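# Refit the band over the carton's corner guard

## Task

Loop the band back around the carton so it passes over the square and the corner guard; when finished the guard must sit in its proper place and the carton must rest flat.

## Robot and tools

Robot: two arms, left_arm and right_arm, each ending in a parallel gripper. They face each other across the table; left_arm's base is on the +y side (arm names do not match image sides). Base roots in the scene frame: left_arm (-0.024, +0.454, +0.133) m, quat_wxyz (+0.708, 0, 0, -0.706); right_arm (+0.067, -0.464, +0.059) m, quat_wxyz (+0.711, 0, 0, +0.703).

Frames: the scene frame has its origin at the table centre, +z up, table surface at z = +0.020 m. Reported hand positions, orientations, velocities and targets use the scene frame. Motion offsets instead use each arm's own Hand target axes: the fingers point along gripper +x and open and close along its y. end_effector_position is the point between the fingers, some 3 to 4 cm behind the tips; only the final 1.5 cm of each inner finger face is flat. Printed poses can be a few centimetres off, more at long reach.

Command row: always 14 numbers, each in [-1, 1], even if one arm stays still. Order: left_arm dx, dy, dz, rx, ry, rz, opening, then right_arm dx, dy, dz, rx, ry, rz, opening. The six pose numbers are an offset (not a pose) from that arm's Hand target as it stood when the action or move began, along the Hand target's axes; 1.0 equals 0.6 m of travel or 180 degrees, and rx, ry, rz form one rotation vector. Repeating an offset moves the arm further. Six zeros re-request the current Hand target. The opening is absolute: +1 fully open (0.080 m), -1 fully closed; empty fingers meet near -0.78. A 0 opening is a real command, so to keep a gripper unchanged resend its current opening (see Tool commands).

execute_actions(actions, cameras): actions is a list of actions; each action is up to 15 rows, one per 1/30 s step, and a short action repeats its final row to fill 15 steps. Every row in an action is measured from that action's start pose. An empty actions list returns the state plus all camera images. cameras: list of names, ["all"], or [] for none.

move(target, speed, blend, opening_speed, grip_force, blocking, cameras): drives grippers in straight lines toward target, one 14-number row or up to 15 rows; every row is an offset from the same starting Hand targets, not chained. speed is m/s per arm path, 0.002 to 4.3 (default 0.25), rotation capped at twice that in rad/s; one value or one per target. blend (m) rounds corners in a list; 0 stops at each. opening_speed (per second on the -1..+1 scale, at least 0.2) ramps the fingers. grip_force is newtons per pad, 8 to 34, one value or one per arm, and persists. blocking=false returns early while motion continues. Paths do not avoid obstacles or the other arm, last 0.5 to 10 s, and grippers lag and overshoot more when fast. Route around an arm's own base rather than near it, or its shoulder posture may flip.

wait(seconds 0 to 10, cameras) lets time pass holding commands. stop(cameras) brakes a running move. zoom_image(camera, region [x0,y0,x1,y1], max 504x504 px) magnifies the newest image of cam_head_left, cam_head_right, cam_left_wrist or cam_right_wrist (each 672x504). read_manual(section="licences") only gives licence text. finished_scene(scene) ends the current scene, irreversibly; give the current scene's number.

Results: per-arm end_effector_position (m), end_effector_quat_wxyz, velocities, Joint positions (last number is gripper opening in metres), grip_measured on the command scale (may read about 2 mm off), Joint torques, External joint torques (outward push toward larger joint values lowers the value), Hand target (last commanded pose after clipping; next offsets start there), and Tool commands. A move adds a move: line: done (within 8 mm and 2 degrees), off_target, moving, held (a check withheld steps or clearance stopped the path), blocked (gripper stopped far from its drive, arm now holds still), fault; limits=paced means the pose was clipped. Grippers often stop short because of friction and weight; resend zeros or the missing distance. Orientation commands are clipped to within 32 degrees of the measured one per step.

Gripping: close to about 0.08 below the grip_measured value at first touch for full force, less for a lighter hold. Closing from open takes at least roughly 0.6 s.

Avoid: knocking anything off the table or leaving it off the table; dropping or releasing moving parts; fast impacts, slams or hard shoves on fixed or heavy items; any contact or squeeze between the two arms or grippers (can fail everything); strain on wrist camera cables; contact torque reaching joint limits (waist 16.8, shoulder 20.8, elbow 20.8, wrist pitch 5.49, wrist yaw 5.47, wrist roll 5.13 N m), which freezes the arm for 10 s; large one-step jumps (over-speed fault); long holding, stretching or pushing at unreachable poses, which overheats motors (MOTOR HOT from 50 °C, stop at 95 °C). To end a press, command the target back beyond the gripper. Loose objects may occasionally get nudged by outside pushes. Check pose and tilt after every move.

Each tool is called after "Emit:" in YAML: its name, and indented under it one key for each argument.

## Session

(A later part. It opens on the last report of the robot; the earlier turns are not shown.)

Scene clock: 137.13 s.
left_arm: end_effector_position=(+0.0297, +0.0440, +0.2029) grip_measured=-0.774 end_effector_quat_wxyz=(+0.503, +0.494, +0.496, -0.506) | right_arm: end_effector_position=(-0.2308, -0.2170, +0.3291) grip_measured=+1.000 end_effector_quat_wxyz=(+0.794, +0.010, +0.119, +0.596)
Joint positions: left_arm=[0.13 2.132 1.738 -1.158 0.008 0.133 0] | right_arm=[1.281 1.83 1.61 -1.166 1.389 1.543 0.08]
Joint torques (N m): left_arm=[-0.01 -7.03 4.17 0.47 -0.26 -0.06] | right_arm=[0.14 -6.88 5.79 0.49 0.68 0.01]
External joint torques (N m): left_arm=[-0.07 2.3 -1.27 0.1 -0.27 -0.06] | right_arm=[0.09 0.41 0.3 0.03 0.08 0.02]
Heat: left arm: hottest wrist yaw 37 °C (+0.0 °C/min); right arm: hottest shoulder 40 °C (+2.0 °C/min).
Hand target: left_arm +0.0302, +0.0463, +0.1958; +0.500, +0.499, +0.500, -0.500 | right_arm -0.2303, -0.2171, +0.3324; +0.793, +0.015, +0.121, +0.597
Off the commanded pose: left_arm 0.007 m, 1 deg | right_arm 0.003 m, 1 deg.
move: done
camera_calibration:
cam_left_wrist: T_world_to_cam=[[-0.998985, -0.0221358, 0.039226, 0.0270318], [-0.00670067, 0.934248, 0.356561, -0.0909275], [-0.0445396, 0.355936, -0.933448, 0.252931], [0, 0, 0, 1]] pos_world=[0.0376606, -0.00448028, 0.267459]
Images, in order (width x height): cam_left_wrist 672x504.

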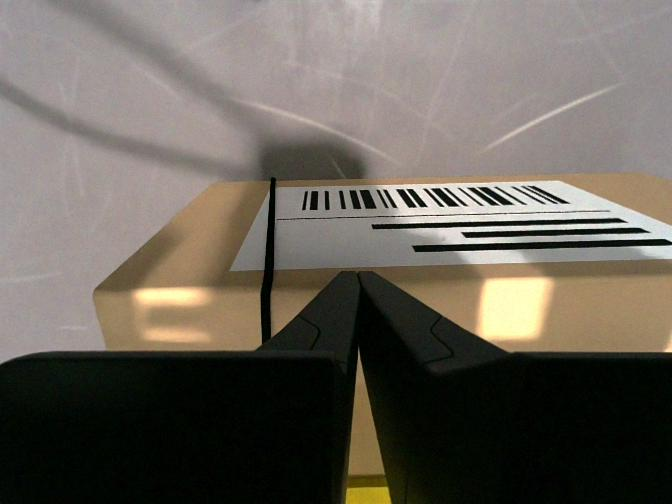

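Emit:
move:
  target:
    - [0.008,0,-0.008,0,0,0,-0.9,0,0,0,0,0,0,1]
    - [0.008,0.05,-0.008,0,0,0,-0.9,0,0,0,0,0,0,1]
  speed: 0.04
  cameras: ["cam_left_wrist"]

Scene clock: 139.77 s.
left_arm: end_effector_position=(+0.0518, +0.0484, +0.2016) grip_measured=-0.775 end_effector_quat_wxyz=(+0.503, +0.490, +0.493, -0.514) | right_arm: end_effector_position=(-0.2308, -0.2170, +0.3291) grip_measured=+1.000 end_effector_quat_wxyz=(+0.794, +0.010, +0.119, +0.596)
Joint positions: left_arm=[0.189 2.12 1.712 -1.134 0.02 0.2 0] | right_arm=[1.281 1.83 1.61 -1.166 1.389 1.543 0.08]
Joint torques (N m): left_arm=[1.51 -5.04 5.63 0 -0.69 0.15] | right_arm=[0.08 -6.99 5.76 0.46 0.7 0.03]
External joint torques (N m): left_arm=[1.53 4.09 0.26 -0.37 -0.72 0.15] | right_arm=[0.08 0.31 0.26 0 0.09 0.03]
Heat: left arm: hottest wrist yaw 37 °C (+0.0 °C/min); right arm: hottest shoulder 40 °C (+2.0 °C/min).
Hand target: left_arm +0.0603, +0.0512, +0.1909; +0.501, +0.499, +0.500, -0.500 | right_arm -0.2303, -0.2171, +0.3324; +0.793, +0.015, +0.121, +0.597
Off the commanded pose: left_arm 0.014 m, 2 deg | right_arm 0.003 m, 1 deg.
move: off_target (left_arm)
camera_calibration:
cam_left_wrist: T_world_to_cam=[[-0.99874, -0.0136866, 0.0482714, 0.047047], [0.0037516, 0.939012, 0.343863, -0.0926866], [-0.0500337, 0.343611, -0.937778, 0.252908], [0, 0, 0, 1]] pos_world=[0.0599894, 0.000775745, 0.266772]
Images, in order (width x height): cam_left_wrist 672x504.

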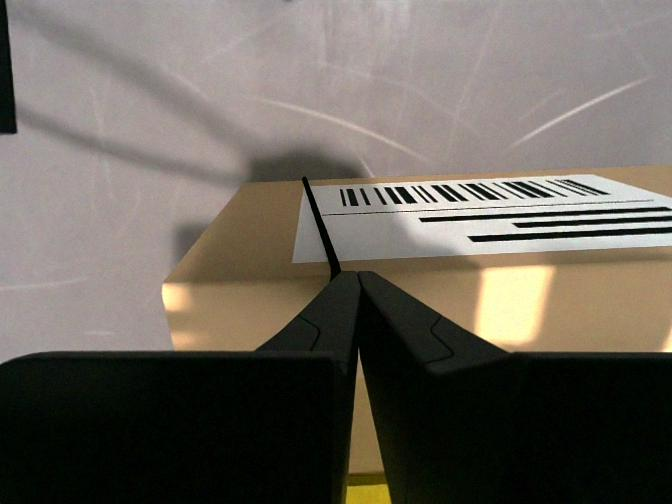

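Emit:
move:
  target:
    - [-0.012,0.0,0,0,0,0,-0.9,0,0,0,0,0,0,1]
    - [-0.012,0.014,0,0,0,0,-0.9,0,0,0,0,0,0,1]
  speed: 0.03
  cameras: ["cam_left_wrist"]

Scene clock: 142.03 s.
left_arm: end_effector_position=(+0.0651, +0.0494, +0.2045) grip_measured=-0.775 end_effector_quat_wxyz=(+0.505, +0.492, +0.496, -0.508) | right_arm: end_effector_position=(-0.2308, -0.2170, +0.3291) grip_measured=+1.000 end_effector_quat_wxyz=(+0.794, +0.010, +0.119, +0.596)
Joint positions: left_arm=[0.218 2.131 1.742 -1.159 0.013 0.22 0] | right_arm=[1.281 1.83 1.61 -1.166 1.389 1.543 0.08]
Joint torques (N m): left_arm=[0.79 -6.13 6.09 -0.3 -0.4 0.11] | right_arm=[0.14 -7.02 5.84 0.47 0.69 0.03]
External joint torques (N m): left_arm=[0.81 3.23 0.66 -0.64 -0.42 0.11] | right_arm=[0.1 0.26 0.37 0.01 0.08 0.04]
Heat: left arm: hottest wrist yaw 37 °C (+0.0 °C/min); right arm: hottest shoulder 40 °C (+1.0 °C/min).
Hand target: left_arm +0.0686, +0.0512, +0.1981; +0.500, +0.499, +0.500, -0.500 | right_arm -0.2303, -0.2171, +0.3324; +0.793, +0.015, +0.121, +0.597
Off the commanded pose: left_arm 0.008 m, 1 deg | right_arm 0.003 m, 1 deg.
move: done
camera_calibration:
cam_left_wrist: T_world_to_cam=[[-0.998874, -0.0229668, 0.0415158, 0.0619326], [-0.00692058, 0.936199, 0.351402, -0.0953095], [-0.0469376, 0.350719, -0.935304, 0.254936], [0, 0, 0, 1]] pos_world=[0.0731693, 0.00123986, 0.269364]
Images, in order (width x height): cam_left_wrist 672x504.

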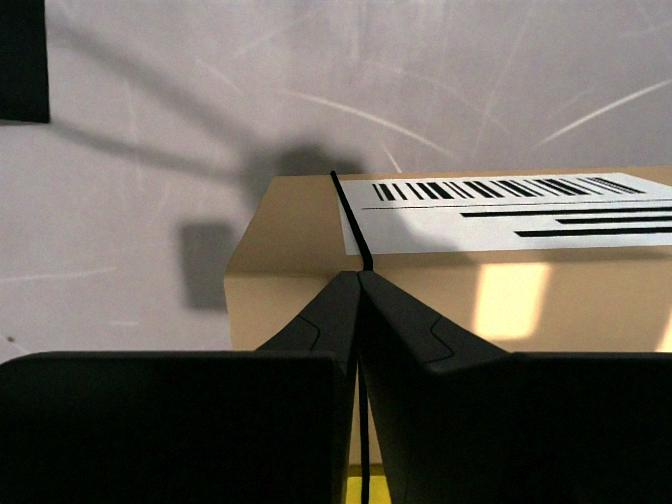

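Emit:
move:
  target:
    - [-0.04,0.0,0,0,0,0,-0.9,0,0,0,0,0,0,1]
    - [-0.09,0.0,0,0,0,0,-0.9,0,0,0,0,0,0,1]
  speed: 0.08
  cameras: ["cam_left_wrist","cam_head_left"]

Emit:
zoom_image:
  camera: "cam_head_left"
  region: [210, 220, 320, 390]

Scene clock: 144.17 s.
left_arm: end_effector_position=(+0.0668, +0.0536, +0.2492) grip_measured=-0.775 end_effector_quat_wxyz=(+0.497, +0.498, +0.505, -0.499) | right_arm: end_effector_position=(-0.2308, -0.2170, +0.3291) grip_measured=+1.000 end_effector_quat_wxyz=(+0.794, +0.010, +0.119, +0.596)
Joint positions: left_arm=[0.222 2.133 1.923 -1.369 0.008 0.22 0] | right_arm=[1.281 1.83 1.61 -1.166 1.389 1.543 0.08]
Joint torques (N m): left_arm=[0.18 -7.87 7.48 -0.09 -0.24 0.13] | right_arm=[0.15 -7.02 5.86 0.46 0.68 0.02]
External joint torques (N m): left_arm=[0.18 1.54 1.99 -0.41 -0.25 0.13] | right_arm=[0.15 0.47 0.25 -0.01 0.06 0.03]
Heat: left arm: hottest wrist yaw 37 °C (+0.0 °C/min); right arm: hottest shoulder 40 °C (+1.0 °C/min).
Hand target: left_arm +0.0687, +0.0513, +0.2522; +0.501, +0.499, +0.500, -0.500 | right_arm -0.2303, -0.2171, +0.3324; +0.793, +0.015, +0.121, +0.597
Off the commanded pose: left_arm 0.004 m, 1 deg | right_arm 0.003 m, 1 deg.
move: done
camera_calibration:
cam_left_wrist: T_world_to_cam=[[-0.998664, -0.028927, 0.0428168, 0.0619006], [-0.0104543, 0.924591, 0.380817, -0.121358], [-0.050604, 0.37986, -0.923659, 0.291104], [0, 0, 0, 1]] pos_world=[0.0752802, 0.00341834, 0.312446]
Images, in order (width x height): cam_head_left 672x504, cam_left_wrist 672x504.

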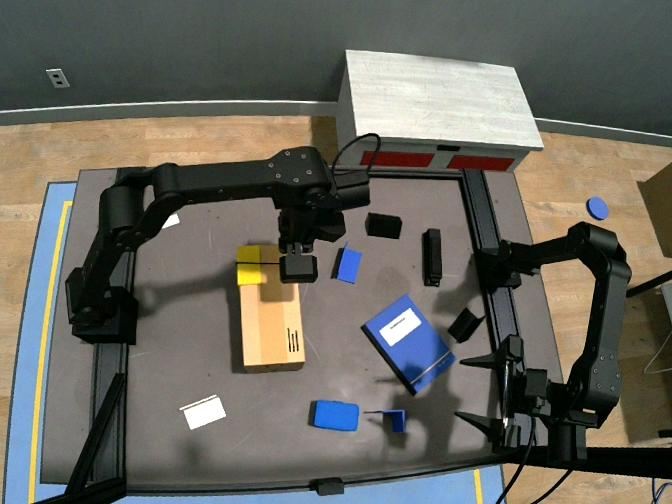

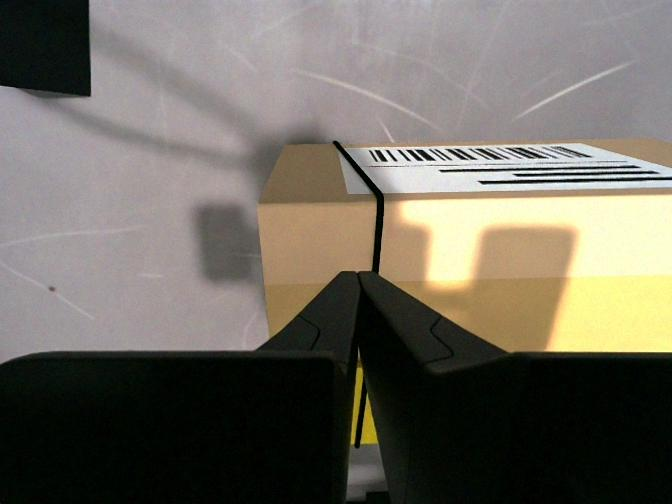

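Scaled by 2.965 from the camera's 672x504 image, which has a finer 960x720 frame.

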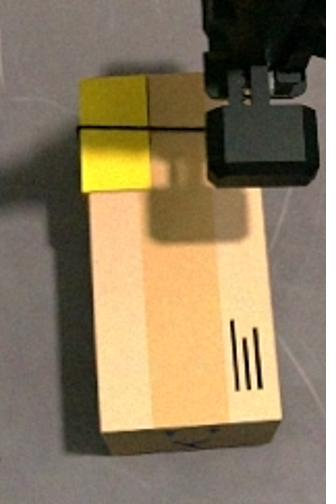

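Emit:
move:
  target:
    - [0.0,-0.0223,0.0,0,0,0,-0.3,0,0,0,0,0,0,1]
    - [0.07,-0.0223,0.0,0,0,0,-0.3,0,0,0,0,0,0,1]
  speed: 0.06
  cameras: ["cam_left_wrist"]

Scene clock: 148.10 s.
left_arm: end_effector_position=(+0.0549, +0.0500, +0.2116) grip_measured=-0.303 end_effector_quat_wxyz=(+0.499, +0.497, +0.500, -0.503) | right_arm: end_effector_position=(-0.2308, -0.2170, +0.3291) grip_measured=+1.000 end_effector_quat_wxyz=(+0.794, +0.010, +0.119, +0.596)
Joint positions: left_arm=[0.192 2.133 1.773 -1.208 0.008 0.196 0.021] | right_arm=[1.281 1.83 1.61 -1.166 1.389 1.543 0.08]
Joint torques (N m): left_arm=[-0.23 -8.27 4.68 0.44 -0.26 -0.13] | right_arm=[0.08 -6.98 5.98 0.49 0.69 0.02]
External joint torques (N m): left_arm=[-0.34 1 -0.72 0.11 -0.27 -0.13] | right_arm=[0.09 0.41 0.45 0.03 0.07 0.02]
Heat: left arm: hottest wrist yaw 37 °C (+0.0 °C/min); right arm: hottest shoulder 40 °C (+1.0 °C/min).
Hand target: left_arm +0.0553, +0.0512, +0.2102; +0.501, +0.499, +0.500, -0.500 | right_arm -0.2303, -0.2171, +0.3324; +0.793, +0.015, +0.121, +0.597
Off the commanded pose: left_arm 0.002 m, 0 deg | right_arm 0.003 m, 1 deg.
move: done
camera_calibration:
cam_left_wrist: T_world_to_cam=[[-0.998932, -0.0223375, 0.040457, 0.0517636], [-0.00581322, 0.929209, 0.369509, -0.10198], [-0.045847, 0.368879, -0.928346, 0.258485], [0, 0, 0, 1]] pos_world=[0.0629662, 0.000567798, 0.275552]
Images, in order (width x height): cam_left_wrist 672x504.

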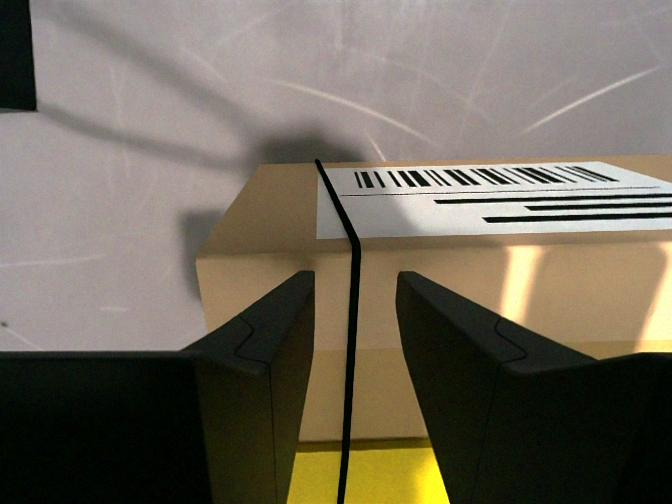

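Well centred. Descend and pinch.

Emit:
move:
  target:
    - [0.027,0,0,0,0,0,-0.3,0,0,0,0,0,0,1]
    - [0.025,0,0,0,0,0,-1,0,0,0,0,0,0,1]
  speed: 0.03
  opening_speed: 1.0

Emit:
move:
  target: [-0.04,0,0,0,0,0,-1,0,0,0,0,0,0,1]
  speed: 0.04
  cameras: ["cam_left_wrist","cam_right_wrist"]

Scene clock: 150.60 s.
left_arm: end_effector_position=(+0.0557, +0.0490, +0.2015) grip_measured=-0.768 end_effector_quat_wxyz=(+0.504, +0.496, +0.496, -0.504) | right_arm: end_effector_position=(-0.2308, -0.2170, +0.3291) grip_measured=+1.000 end_effector_quat_wxyz=(+0.794, +0.010, +0.119, +0.596)
Joint positions: left_arm=[0.192 2.133 1.733 -1.155 0.003 0.195 0] | right_arm=[1.281 1.83 1.61 -1.166 1.389 1.543 0.08]
Joint torques (N m): left_arm=[-0.14 -7.21 4.17 0.63 -0.01 -0.1] | right_arm=[0.06 -7 5.75 0.47 0.67 0.03]
External joint torques (N m): left_arm=[-0.18 2.09 -1.27 0.26 -0.02 -0.1] | right_arm=[-0.03 0.31 0.27 0 0.07 0.03]
Heat: left arm: hottest wrist yaw 37 °C (+0.0 °C/min); right arm: hottest shoulder 40 °C (+1.0 °C/min).
Hand target: left_arm +0.0553, +0.0512, +0.1952; +0.501, +0.499, +0.500, -0.500 | right_arm -0.2303, -0.2171, +0.3324; +0.793, +0.015, +0.121, +0.597
Off the commanded pose: left_arm 0.007 m, 1 deg | right_arm 0.003 m, 1 deg.
move: done

Scene clock: 151.67 s.
left_arm: end_effector_position=(+0.0545, +0.0537, +0.2118) grip_measured=-0.769 end_effector_quat_wxyz=(+0.495, +0.502, +0.504, -0.498) | right_arm: end_effector_position=(-0.2308, -0.2170, +0.3291) grip_measured=+1.000 end_effector_quat_wxyz=(+0.794, +0.010, +0.119, +0.596)
Joint positions: left_arm=[0.191 2.133 1.774 -1.226 0.003 0.195 0] | right_arm=[1.281 1.83 1.61 -1.166 1.389 1.543 0.08]
Joint torques (N m): left_arm=[0.11 -8.77 7.83 -0.69 -0.08 -0.1] | right_arm=[0.11 -7.08 5.74 0.49 0.7 0]
External joint torques (N m): left_arm=[0.08 0.54 2.38 -1.02 -0.08 -0.1] | right_arm=[0.06 0.23 0.24 0.01 0.09 0]
Heat: left arm: hottest wrist yaw 37 °C (+0.0 °C/min); right arm: hottest shoulder 40 °C (+1.0 °C/min).
Hand target: left_arm +0.0553, +0.0513, +0.2192; +0.500, +0.499, +0.500, -0.500 | right_arm -0.2303, -0.2171, +0.3324; +0.793, +0.015, +0.121, +0.597
Off the commanded pose: left_arm 0.008 m, 1 deg | right_arm 0.003 m, 1 deg.
move: done
camera_calibration:
cam_left_wrist: T_world_to_cam=[[-0.998998, -0.0226466, 0.0385975, 0.0517601], [-0.00599477, 0.922448, 0.386074, -0.108595], [-0.0443475, 0.385456, -0.92166, 0.254878], [0, 0, 0, 1]] pos_world=[0.0623604, 0.003101, 0.274839]
Images, in order (width x height): cam_left_wrist 672x504, cam_right_wrist 672x504.

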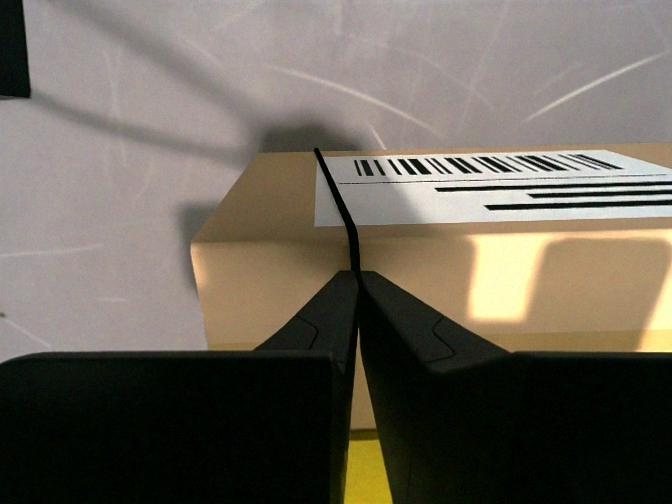

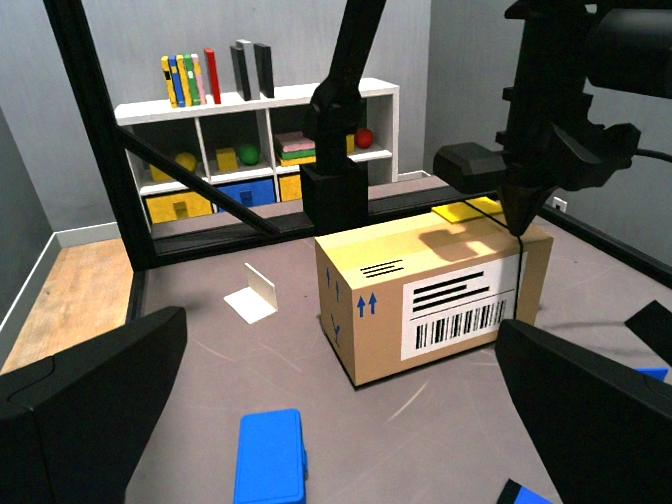

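Emit:
move:
  target:
    - [-0.015,0,0.02,0,0,0,-1,0,0,0,0,0,0,1]
    - [-0.015,0.017,0.02,0,0,0,-1,0,0,0,0,0,0,1]
    - [0.028,0.017,0.0,0,0,0,-1,0,0,0,0,0,0,1]
    - [0.028,0.017,0.0,0,0,0,-0.4,0,0,0,0,0,0,1]
  speed: 0.04
  opening_speed: 0.6

Emit:
move:
  target: [-0.1,0,0,0,0,0,-0.4,0,0,0,0,0,0,1]
  speed: 0.06
  cameras: ["cam_left_wrist","cam_right_wrist"]

Emit:
zoom_image:
  camera: "cam_left_wrist"
  region: [150, 80, 550, 350]

Scene clock: 156.27 s.
left_arm: end_effector_position=(+0.0643, +0.0487, +0.2026) grip_measured=-0.405 end_effector_quat_wxyz=(+0.501, +0.498, +0.501, -0.500) | right_arm: end_effector_position=(-0.2308, -0.2170, +0.3291) grip_measured=+1.000 end_effector_quat_wxyz=(+0.794, +0.010, +0.119, +0.596)
Joint positions: left_arm=[0.212 2.153 1.769 -1.185 0.003 0.213 0.017] | right_arm=[1.281 1.83 1.61 -1.166 1.389 1.543 0.08]
Joint torques (N m): left_arm=[0.24 -9.07 3.97 0.45 -0.09 0.16] | right_arm=[0.19 -6.94 5.9 0.48 0.7 0.05]
External joint torques (N m): left_arm=[0.23 0.37 -1.5 0.08 -0.09 0.16] | right_arm=[0.23 0.34 0.42 0.02 0.09 0.06]
Heat: left arm: hottest wrist yaw 37 °C (+0.0 °C/min); right arm: hottest shoulder 40 °C (+1.0 °C/min).
Hand target: left_arm +0.0656, +0.0512, +0.2024; +0.501, +0.499, +0.500, -0.500 | right_arm -0.2303, -0.2171, +0.3324; +0.793, +0.015, +0.121, +0.597
Off the commanded pose: left_arm 0.003 m, 0 deg | right_arm 0.003 m, 1 deg.
move: done

Scene clock: 157.73 s.
left_arm: end_effector_position=(+0.0646, +0.0533, +0.2525) grip_measured=-0.403 end_effector_quat_wxyz=(+0.493, +0.503, +0.510, -0.494) | right_arm: end_effector_position=(-0.2308, -0.2170, +0.3291) grip_measured=+1.000 end_effector_quat_wxyz=(+0.794, +0.010, +0.119, +0.596)
Joint positions: left_arm=[0.215 2.15 1.962 -1.409 0.003 0.213 0.017] | right_arm=[1.281 1.83 1.61 -1.166 1.389 1.543 0.08]
Joint torques (N m): left_arm=[0.02 -9.82 7.2 -0.09 -0.07 0.14] | right_arm=[0.01 -7.05 5.78 0.48 0.68 0.03]
External joint torques (N m): left_arm=[0.02 -0.51 1.86 -0.37 -0.08 0.14] | right_arm=[0 0.28 0.27 0 0.08 0.03]
Heat: left arm: hottest wrist yaw 37 °C (+0.0 °C/min); right arm: hottest shoulder 40 °C (+1.0 °C/min).
Hand target: left_arm +0.0656, +0.0513, +0.2624; +0.501, +0.499, +0.500, -0.500 | right_arm -0.2303, -0.2171, +0.3324; +0.793, +0.015, +0.121, +0.597
Off the commanded pose: left_arm 0.010 m, 2 deg | right_arm 0.003 m, 1 deg.
move: off_target (left_arm)
camera_calibration:
cam_left_wrist: T_world_to_cam=[[-0.99871, -0.0296637, 0.0412043, 0.0599704], [-0.0108438, 0.917466, 0.397667, -0.126288], [-0.0495998, 0.396707, -0.916604, 0.291382], [0, 0, 0, 1]] pos_world=[0.0729761, 0.00204991, 0.314832]
Images, in order (width x height): cam_left_wrist 672x504, cam_right_wrist 672x504.

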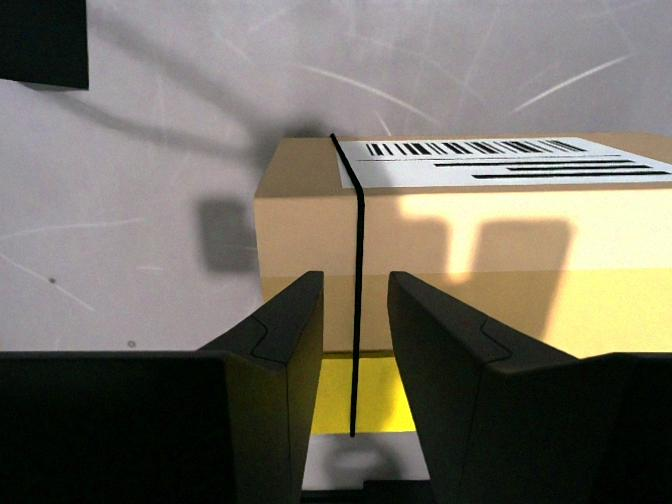

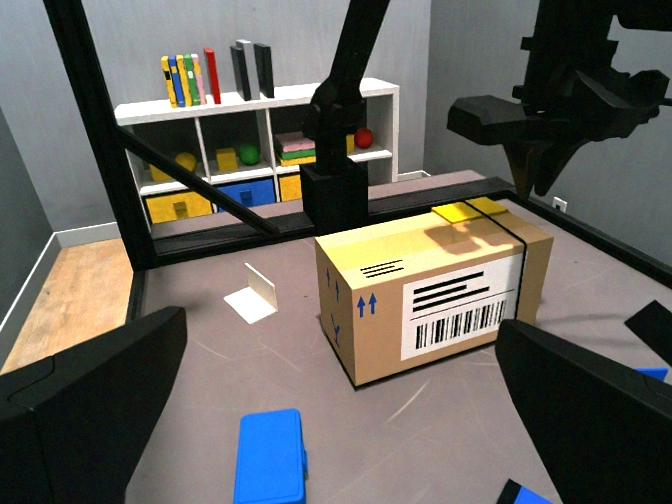

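Scaled by 1.260 from the camera's 672x504 image, which has a finer 960x720 frame.

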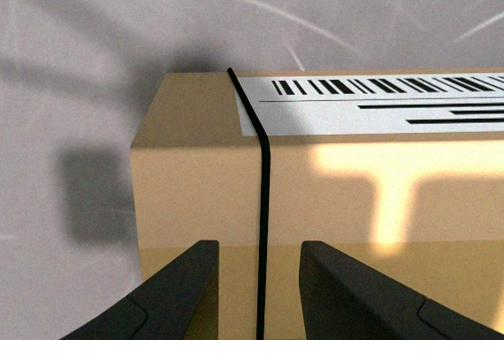

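Emit:
move:
  target: [-0.1,0,-0.25,0,0,0,-0.4,0,0,0,0,0,0,1]
  speed: 0.2
  cameras: ["all"]

Emit:
zoom_image:
  camera: "cam_head_left"
  region: [210, 220, 320, 390]

Emit:
zoom_image:
  camera: "cam_left_wrist"
  region: [150, 80, 550, 400]

Scene clock: 160.03 s.
left_arm: end_effector_position=(+0.0657, +0.1981, +0.3209) grip_measured=-0.403 end_effector_quat_wxyz=(+0.500, +0.498, +0.502, -0.500) | right_arm: end_effector_position=(-0.2308, -0.2170, +0.3291) grip_measured=+1.000 end_effector_quat_wxyz=(+0.794, +0.010, +0.119, +0.596)
Joint positions: left_arm=[0.335 1.58 1.494 -1.486 0.003 0.334 0.017] | right_arm=[1.281 1.83 1.61 -1.166 1.389 1.543 0.08]
Joint torques (N m): left_arm=[0.27 -6.18 4.65 -0.08 -0.06 0.07] | right_arm=[0.08 -6.98 5.77 0.5 0.67 0.02]
External joint torques (N m): left_arm=[0.27 -0.72 -0.75 -0.41 -0.07 0.07] | right_arm=[0.12 0.36 0.28 0.04 0.06 0.03]
Heat: left arm: hottest wrist yaw 37 °C (+0.0 °C/min); right arm: hottest shoulder 40 °C (+1.0 °C/min).
Hand target: left_arm +0.0654, +0.2013, +0.3222; +0.501, +0.499, +0.500, -0.500 | right_arm -0.2303, -0.2171, +0.3324; +0.793, +0.015, +0.121, +0.597
Off the commanded pose: left_arm 0.004 m, 0 deg | right_arm 0.003 m, 1 deg.
move: done
camera_calibration:
cam_left_wrist: T_world_to_cam=[[-0.998953, -0.0274834, 0.0365645, 0.0635944], [-0.0117966, 0.927121, 0.374576, -0.280706], [-0.0441943, 0.373753, -0.926475, 0.304083], [0, 0, 0, 1]] pos_world=[0.0736553, 0.148344, 0.384546]

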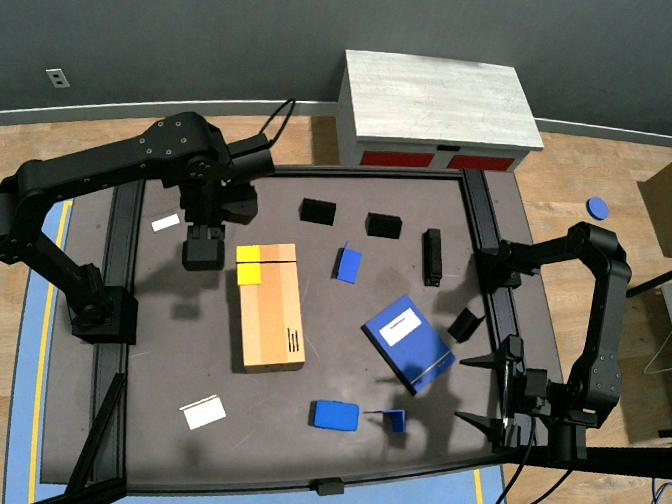

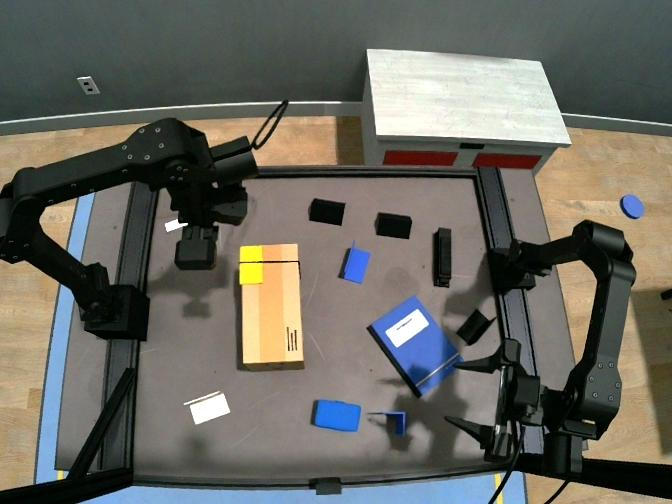

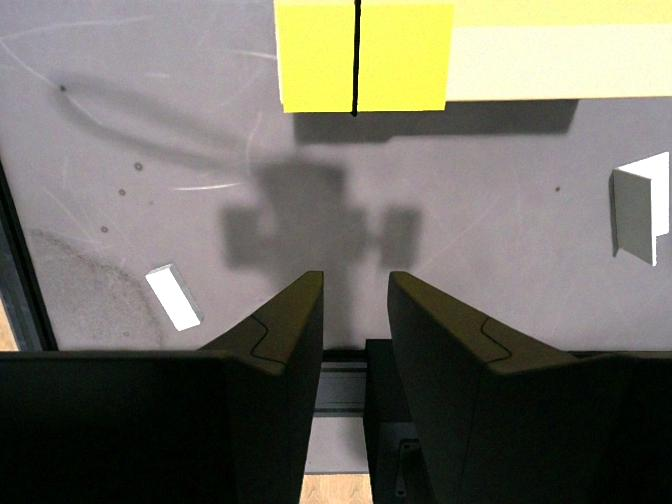

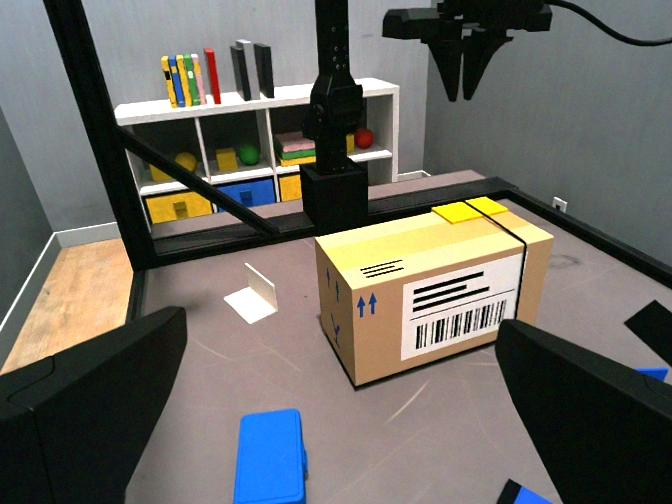

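Scaled by 2.965 from the camera's 672x504 image, which has a finer 960x720 frame.

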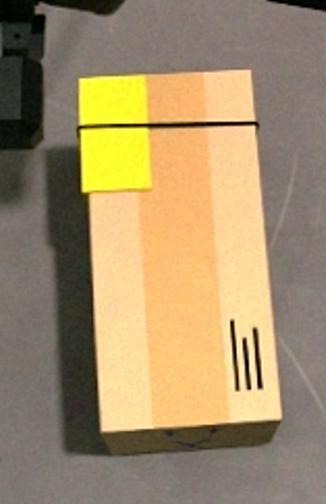

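Scaled by 1.260 from the camera's 672x504 image, which has a finer 960x720 frame.

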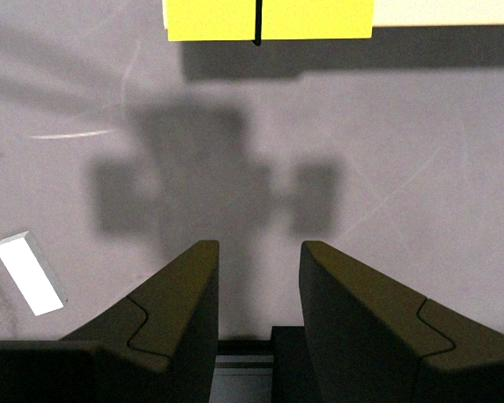

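Emit:
finished_scene:
  scene: 1

The scene is finished: the task was done.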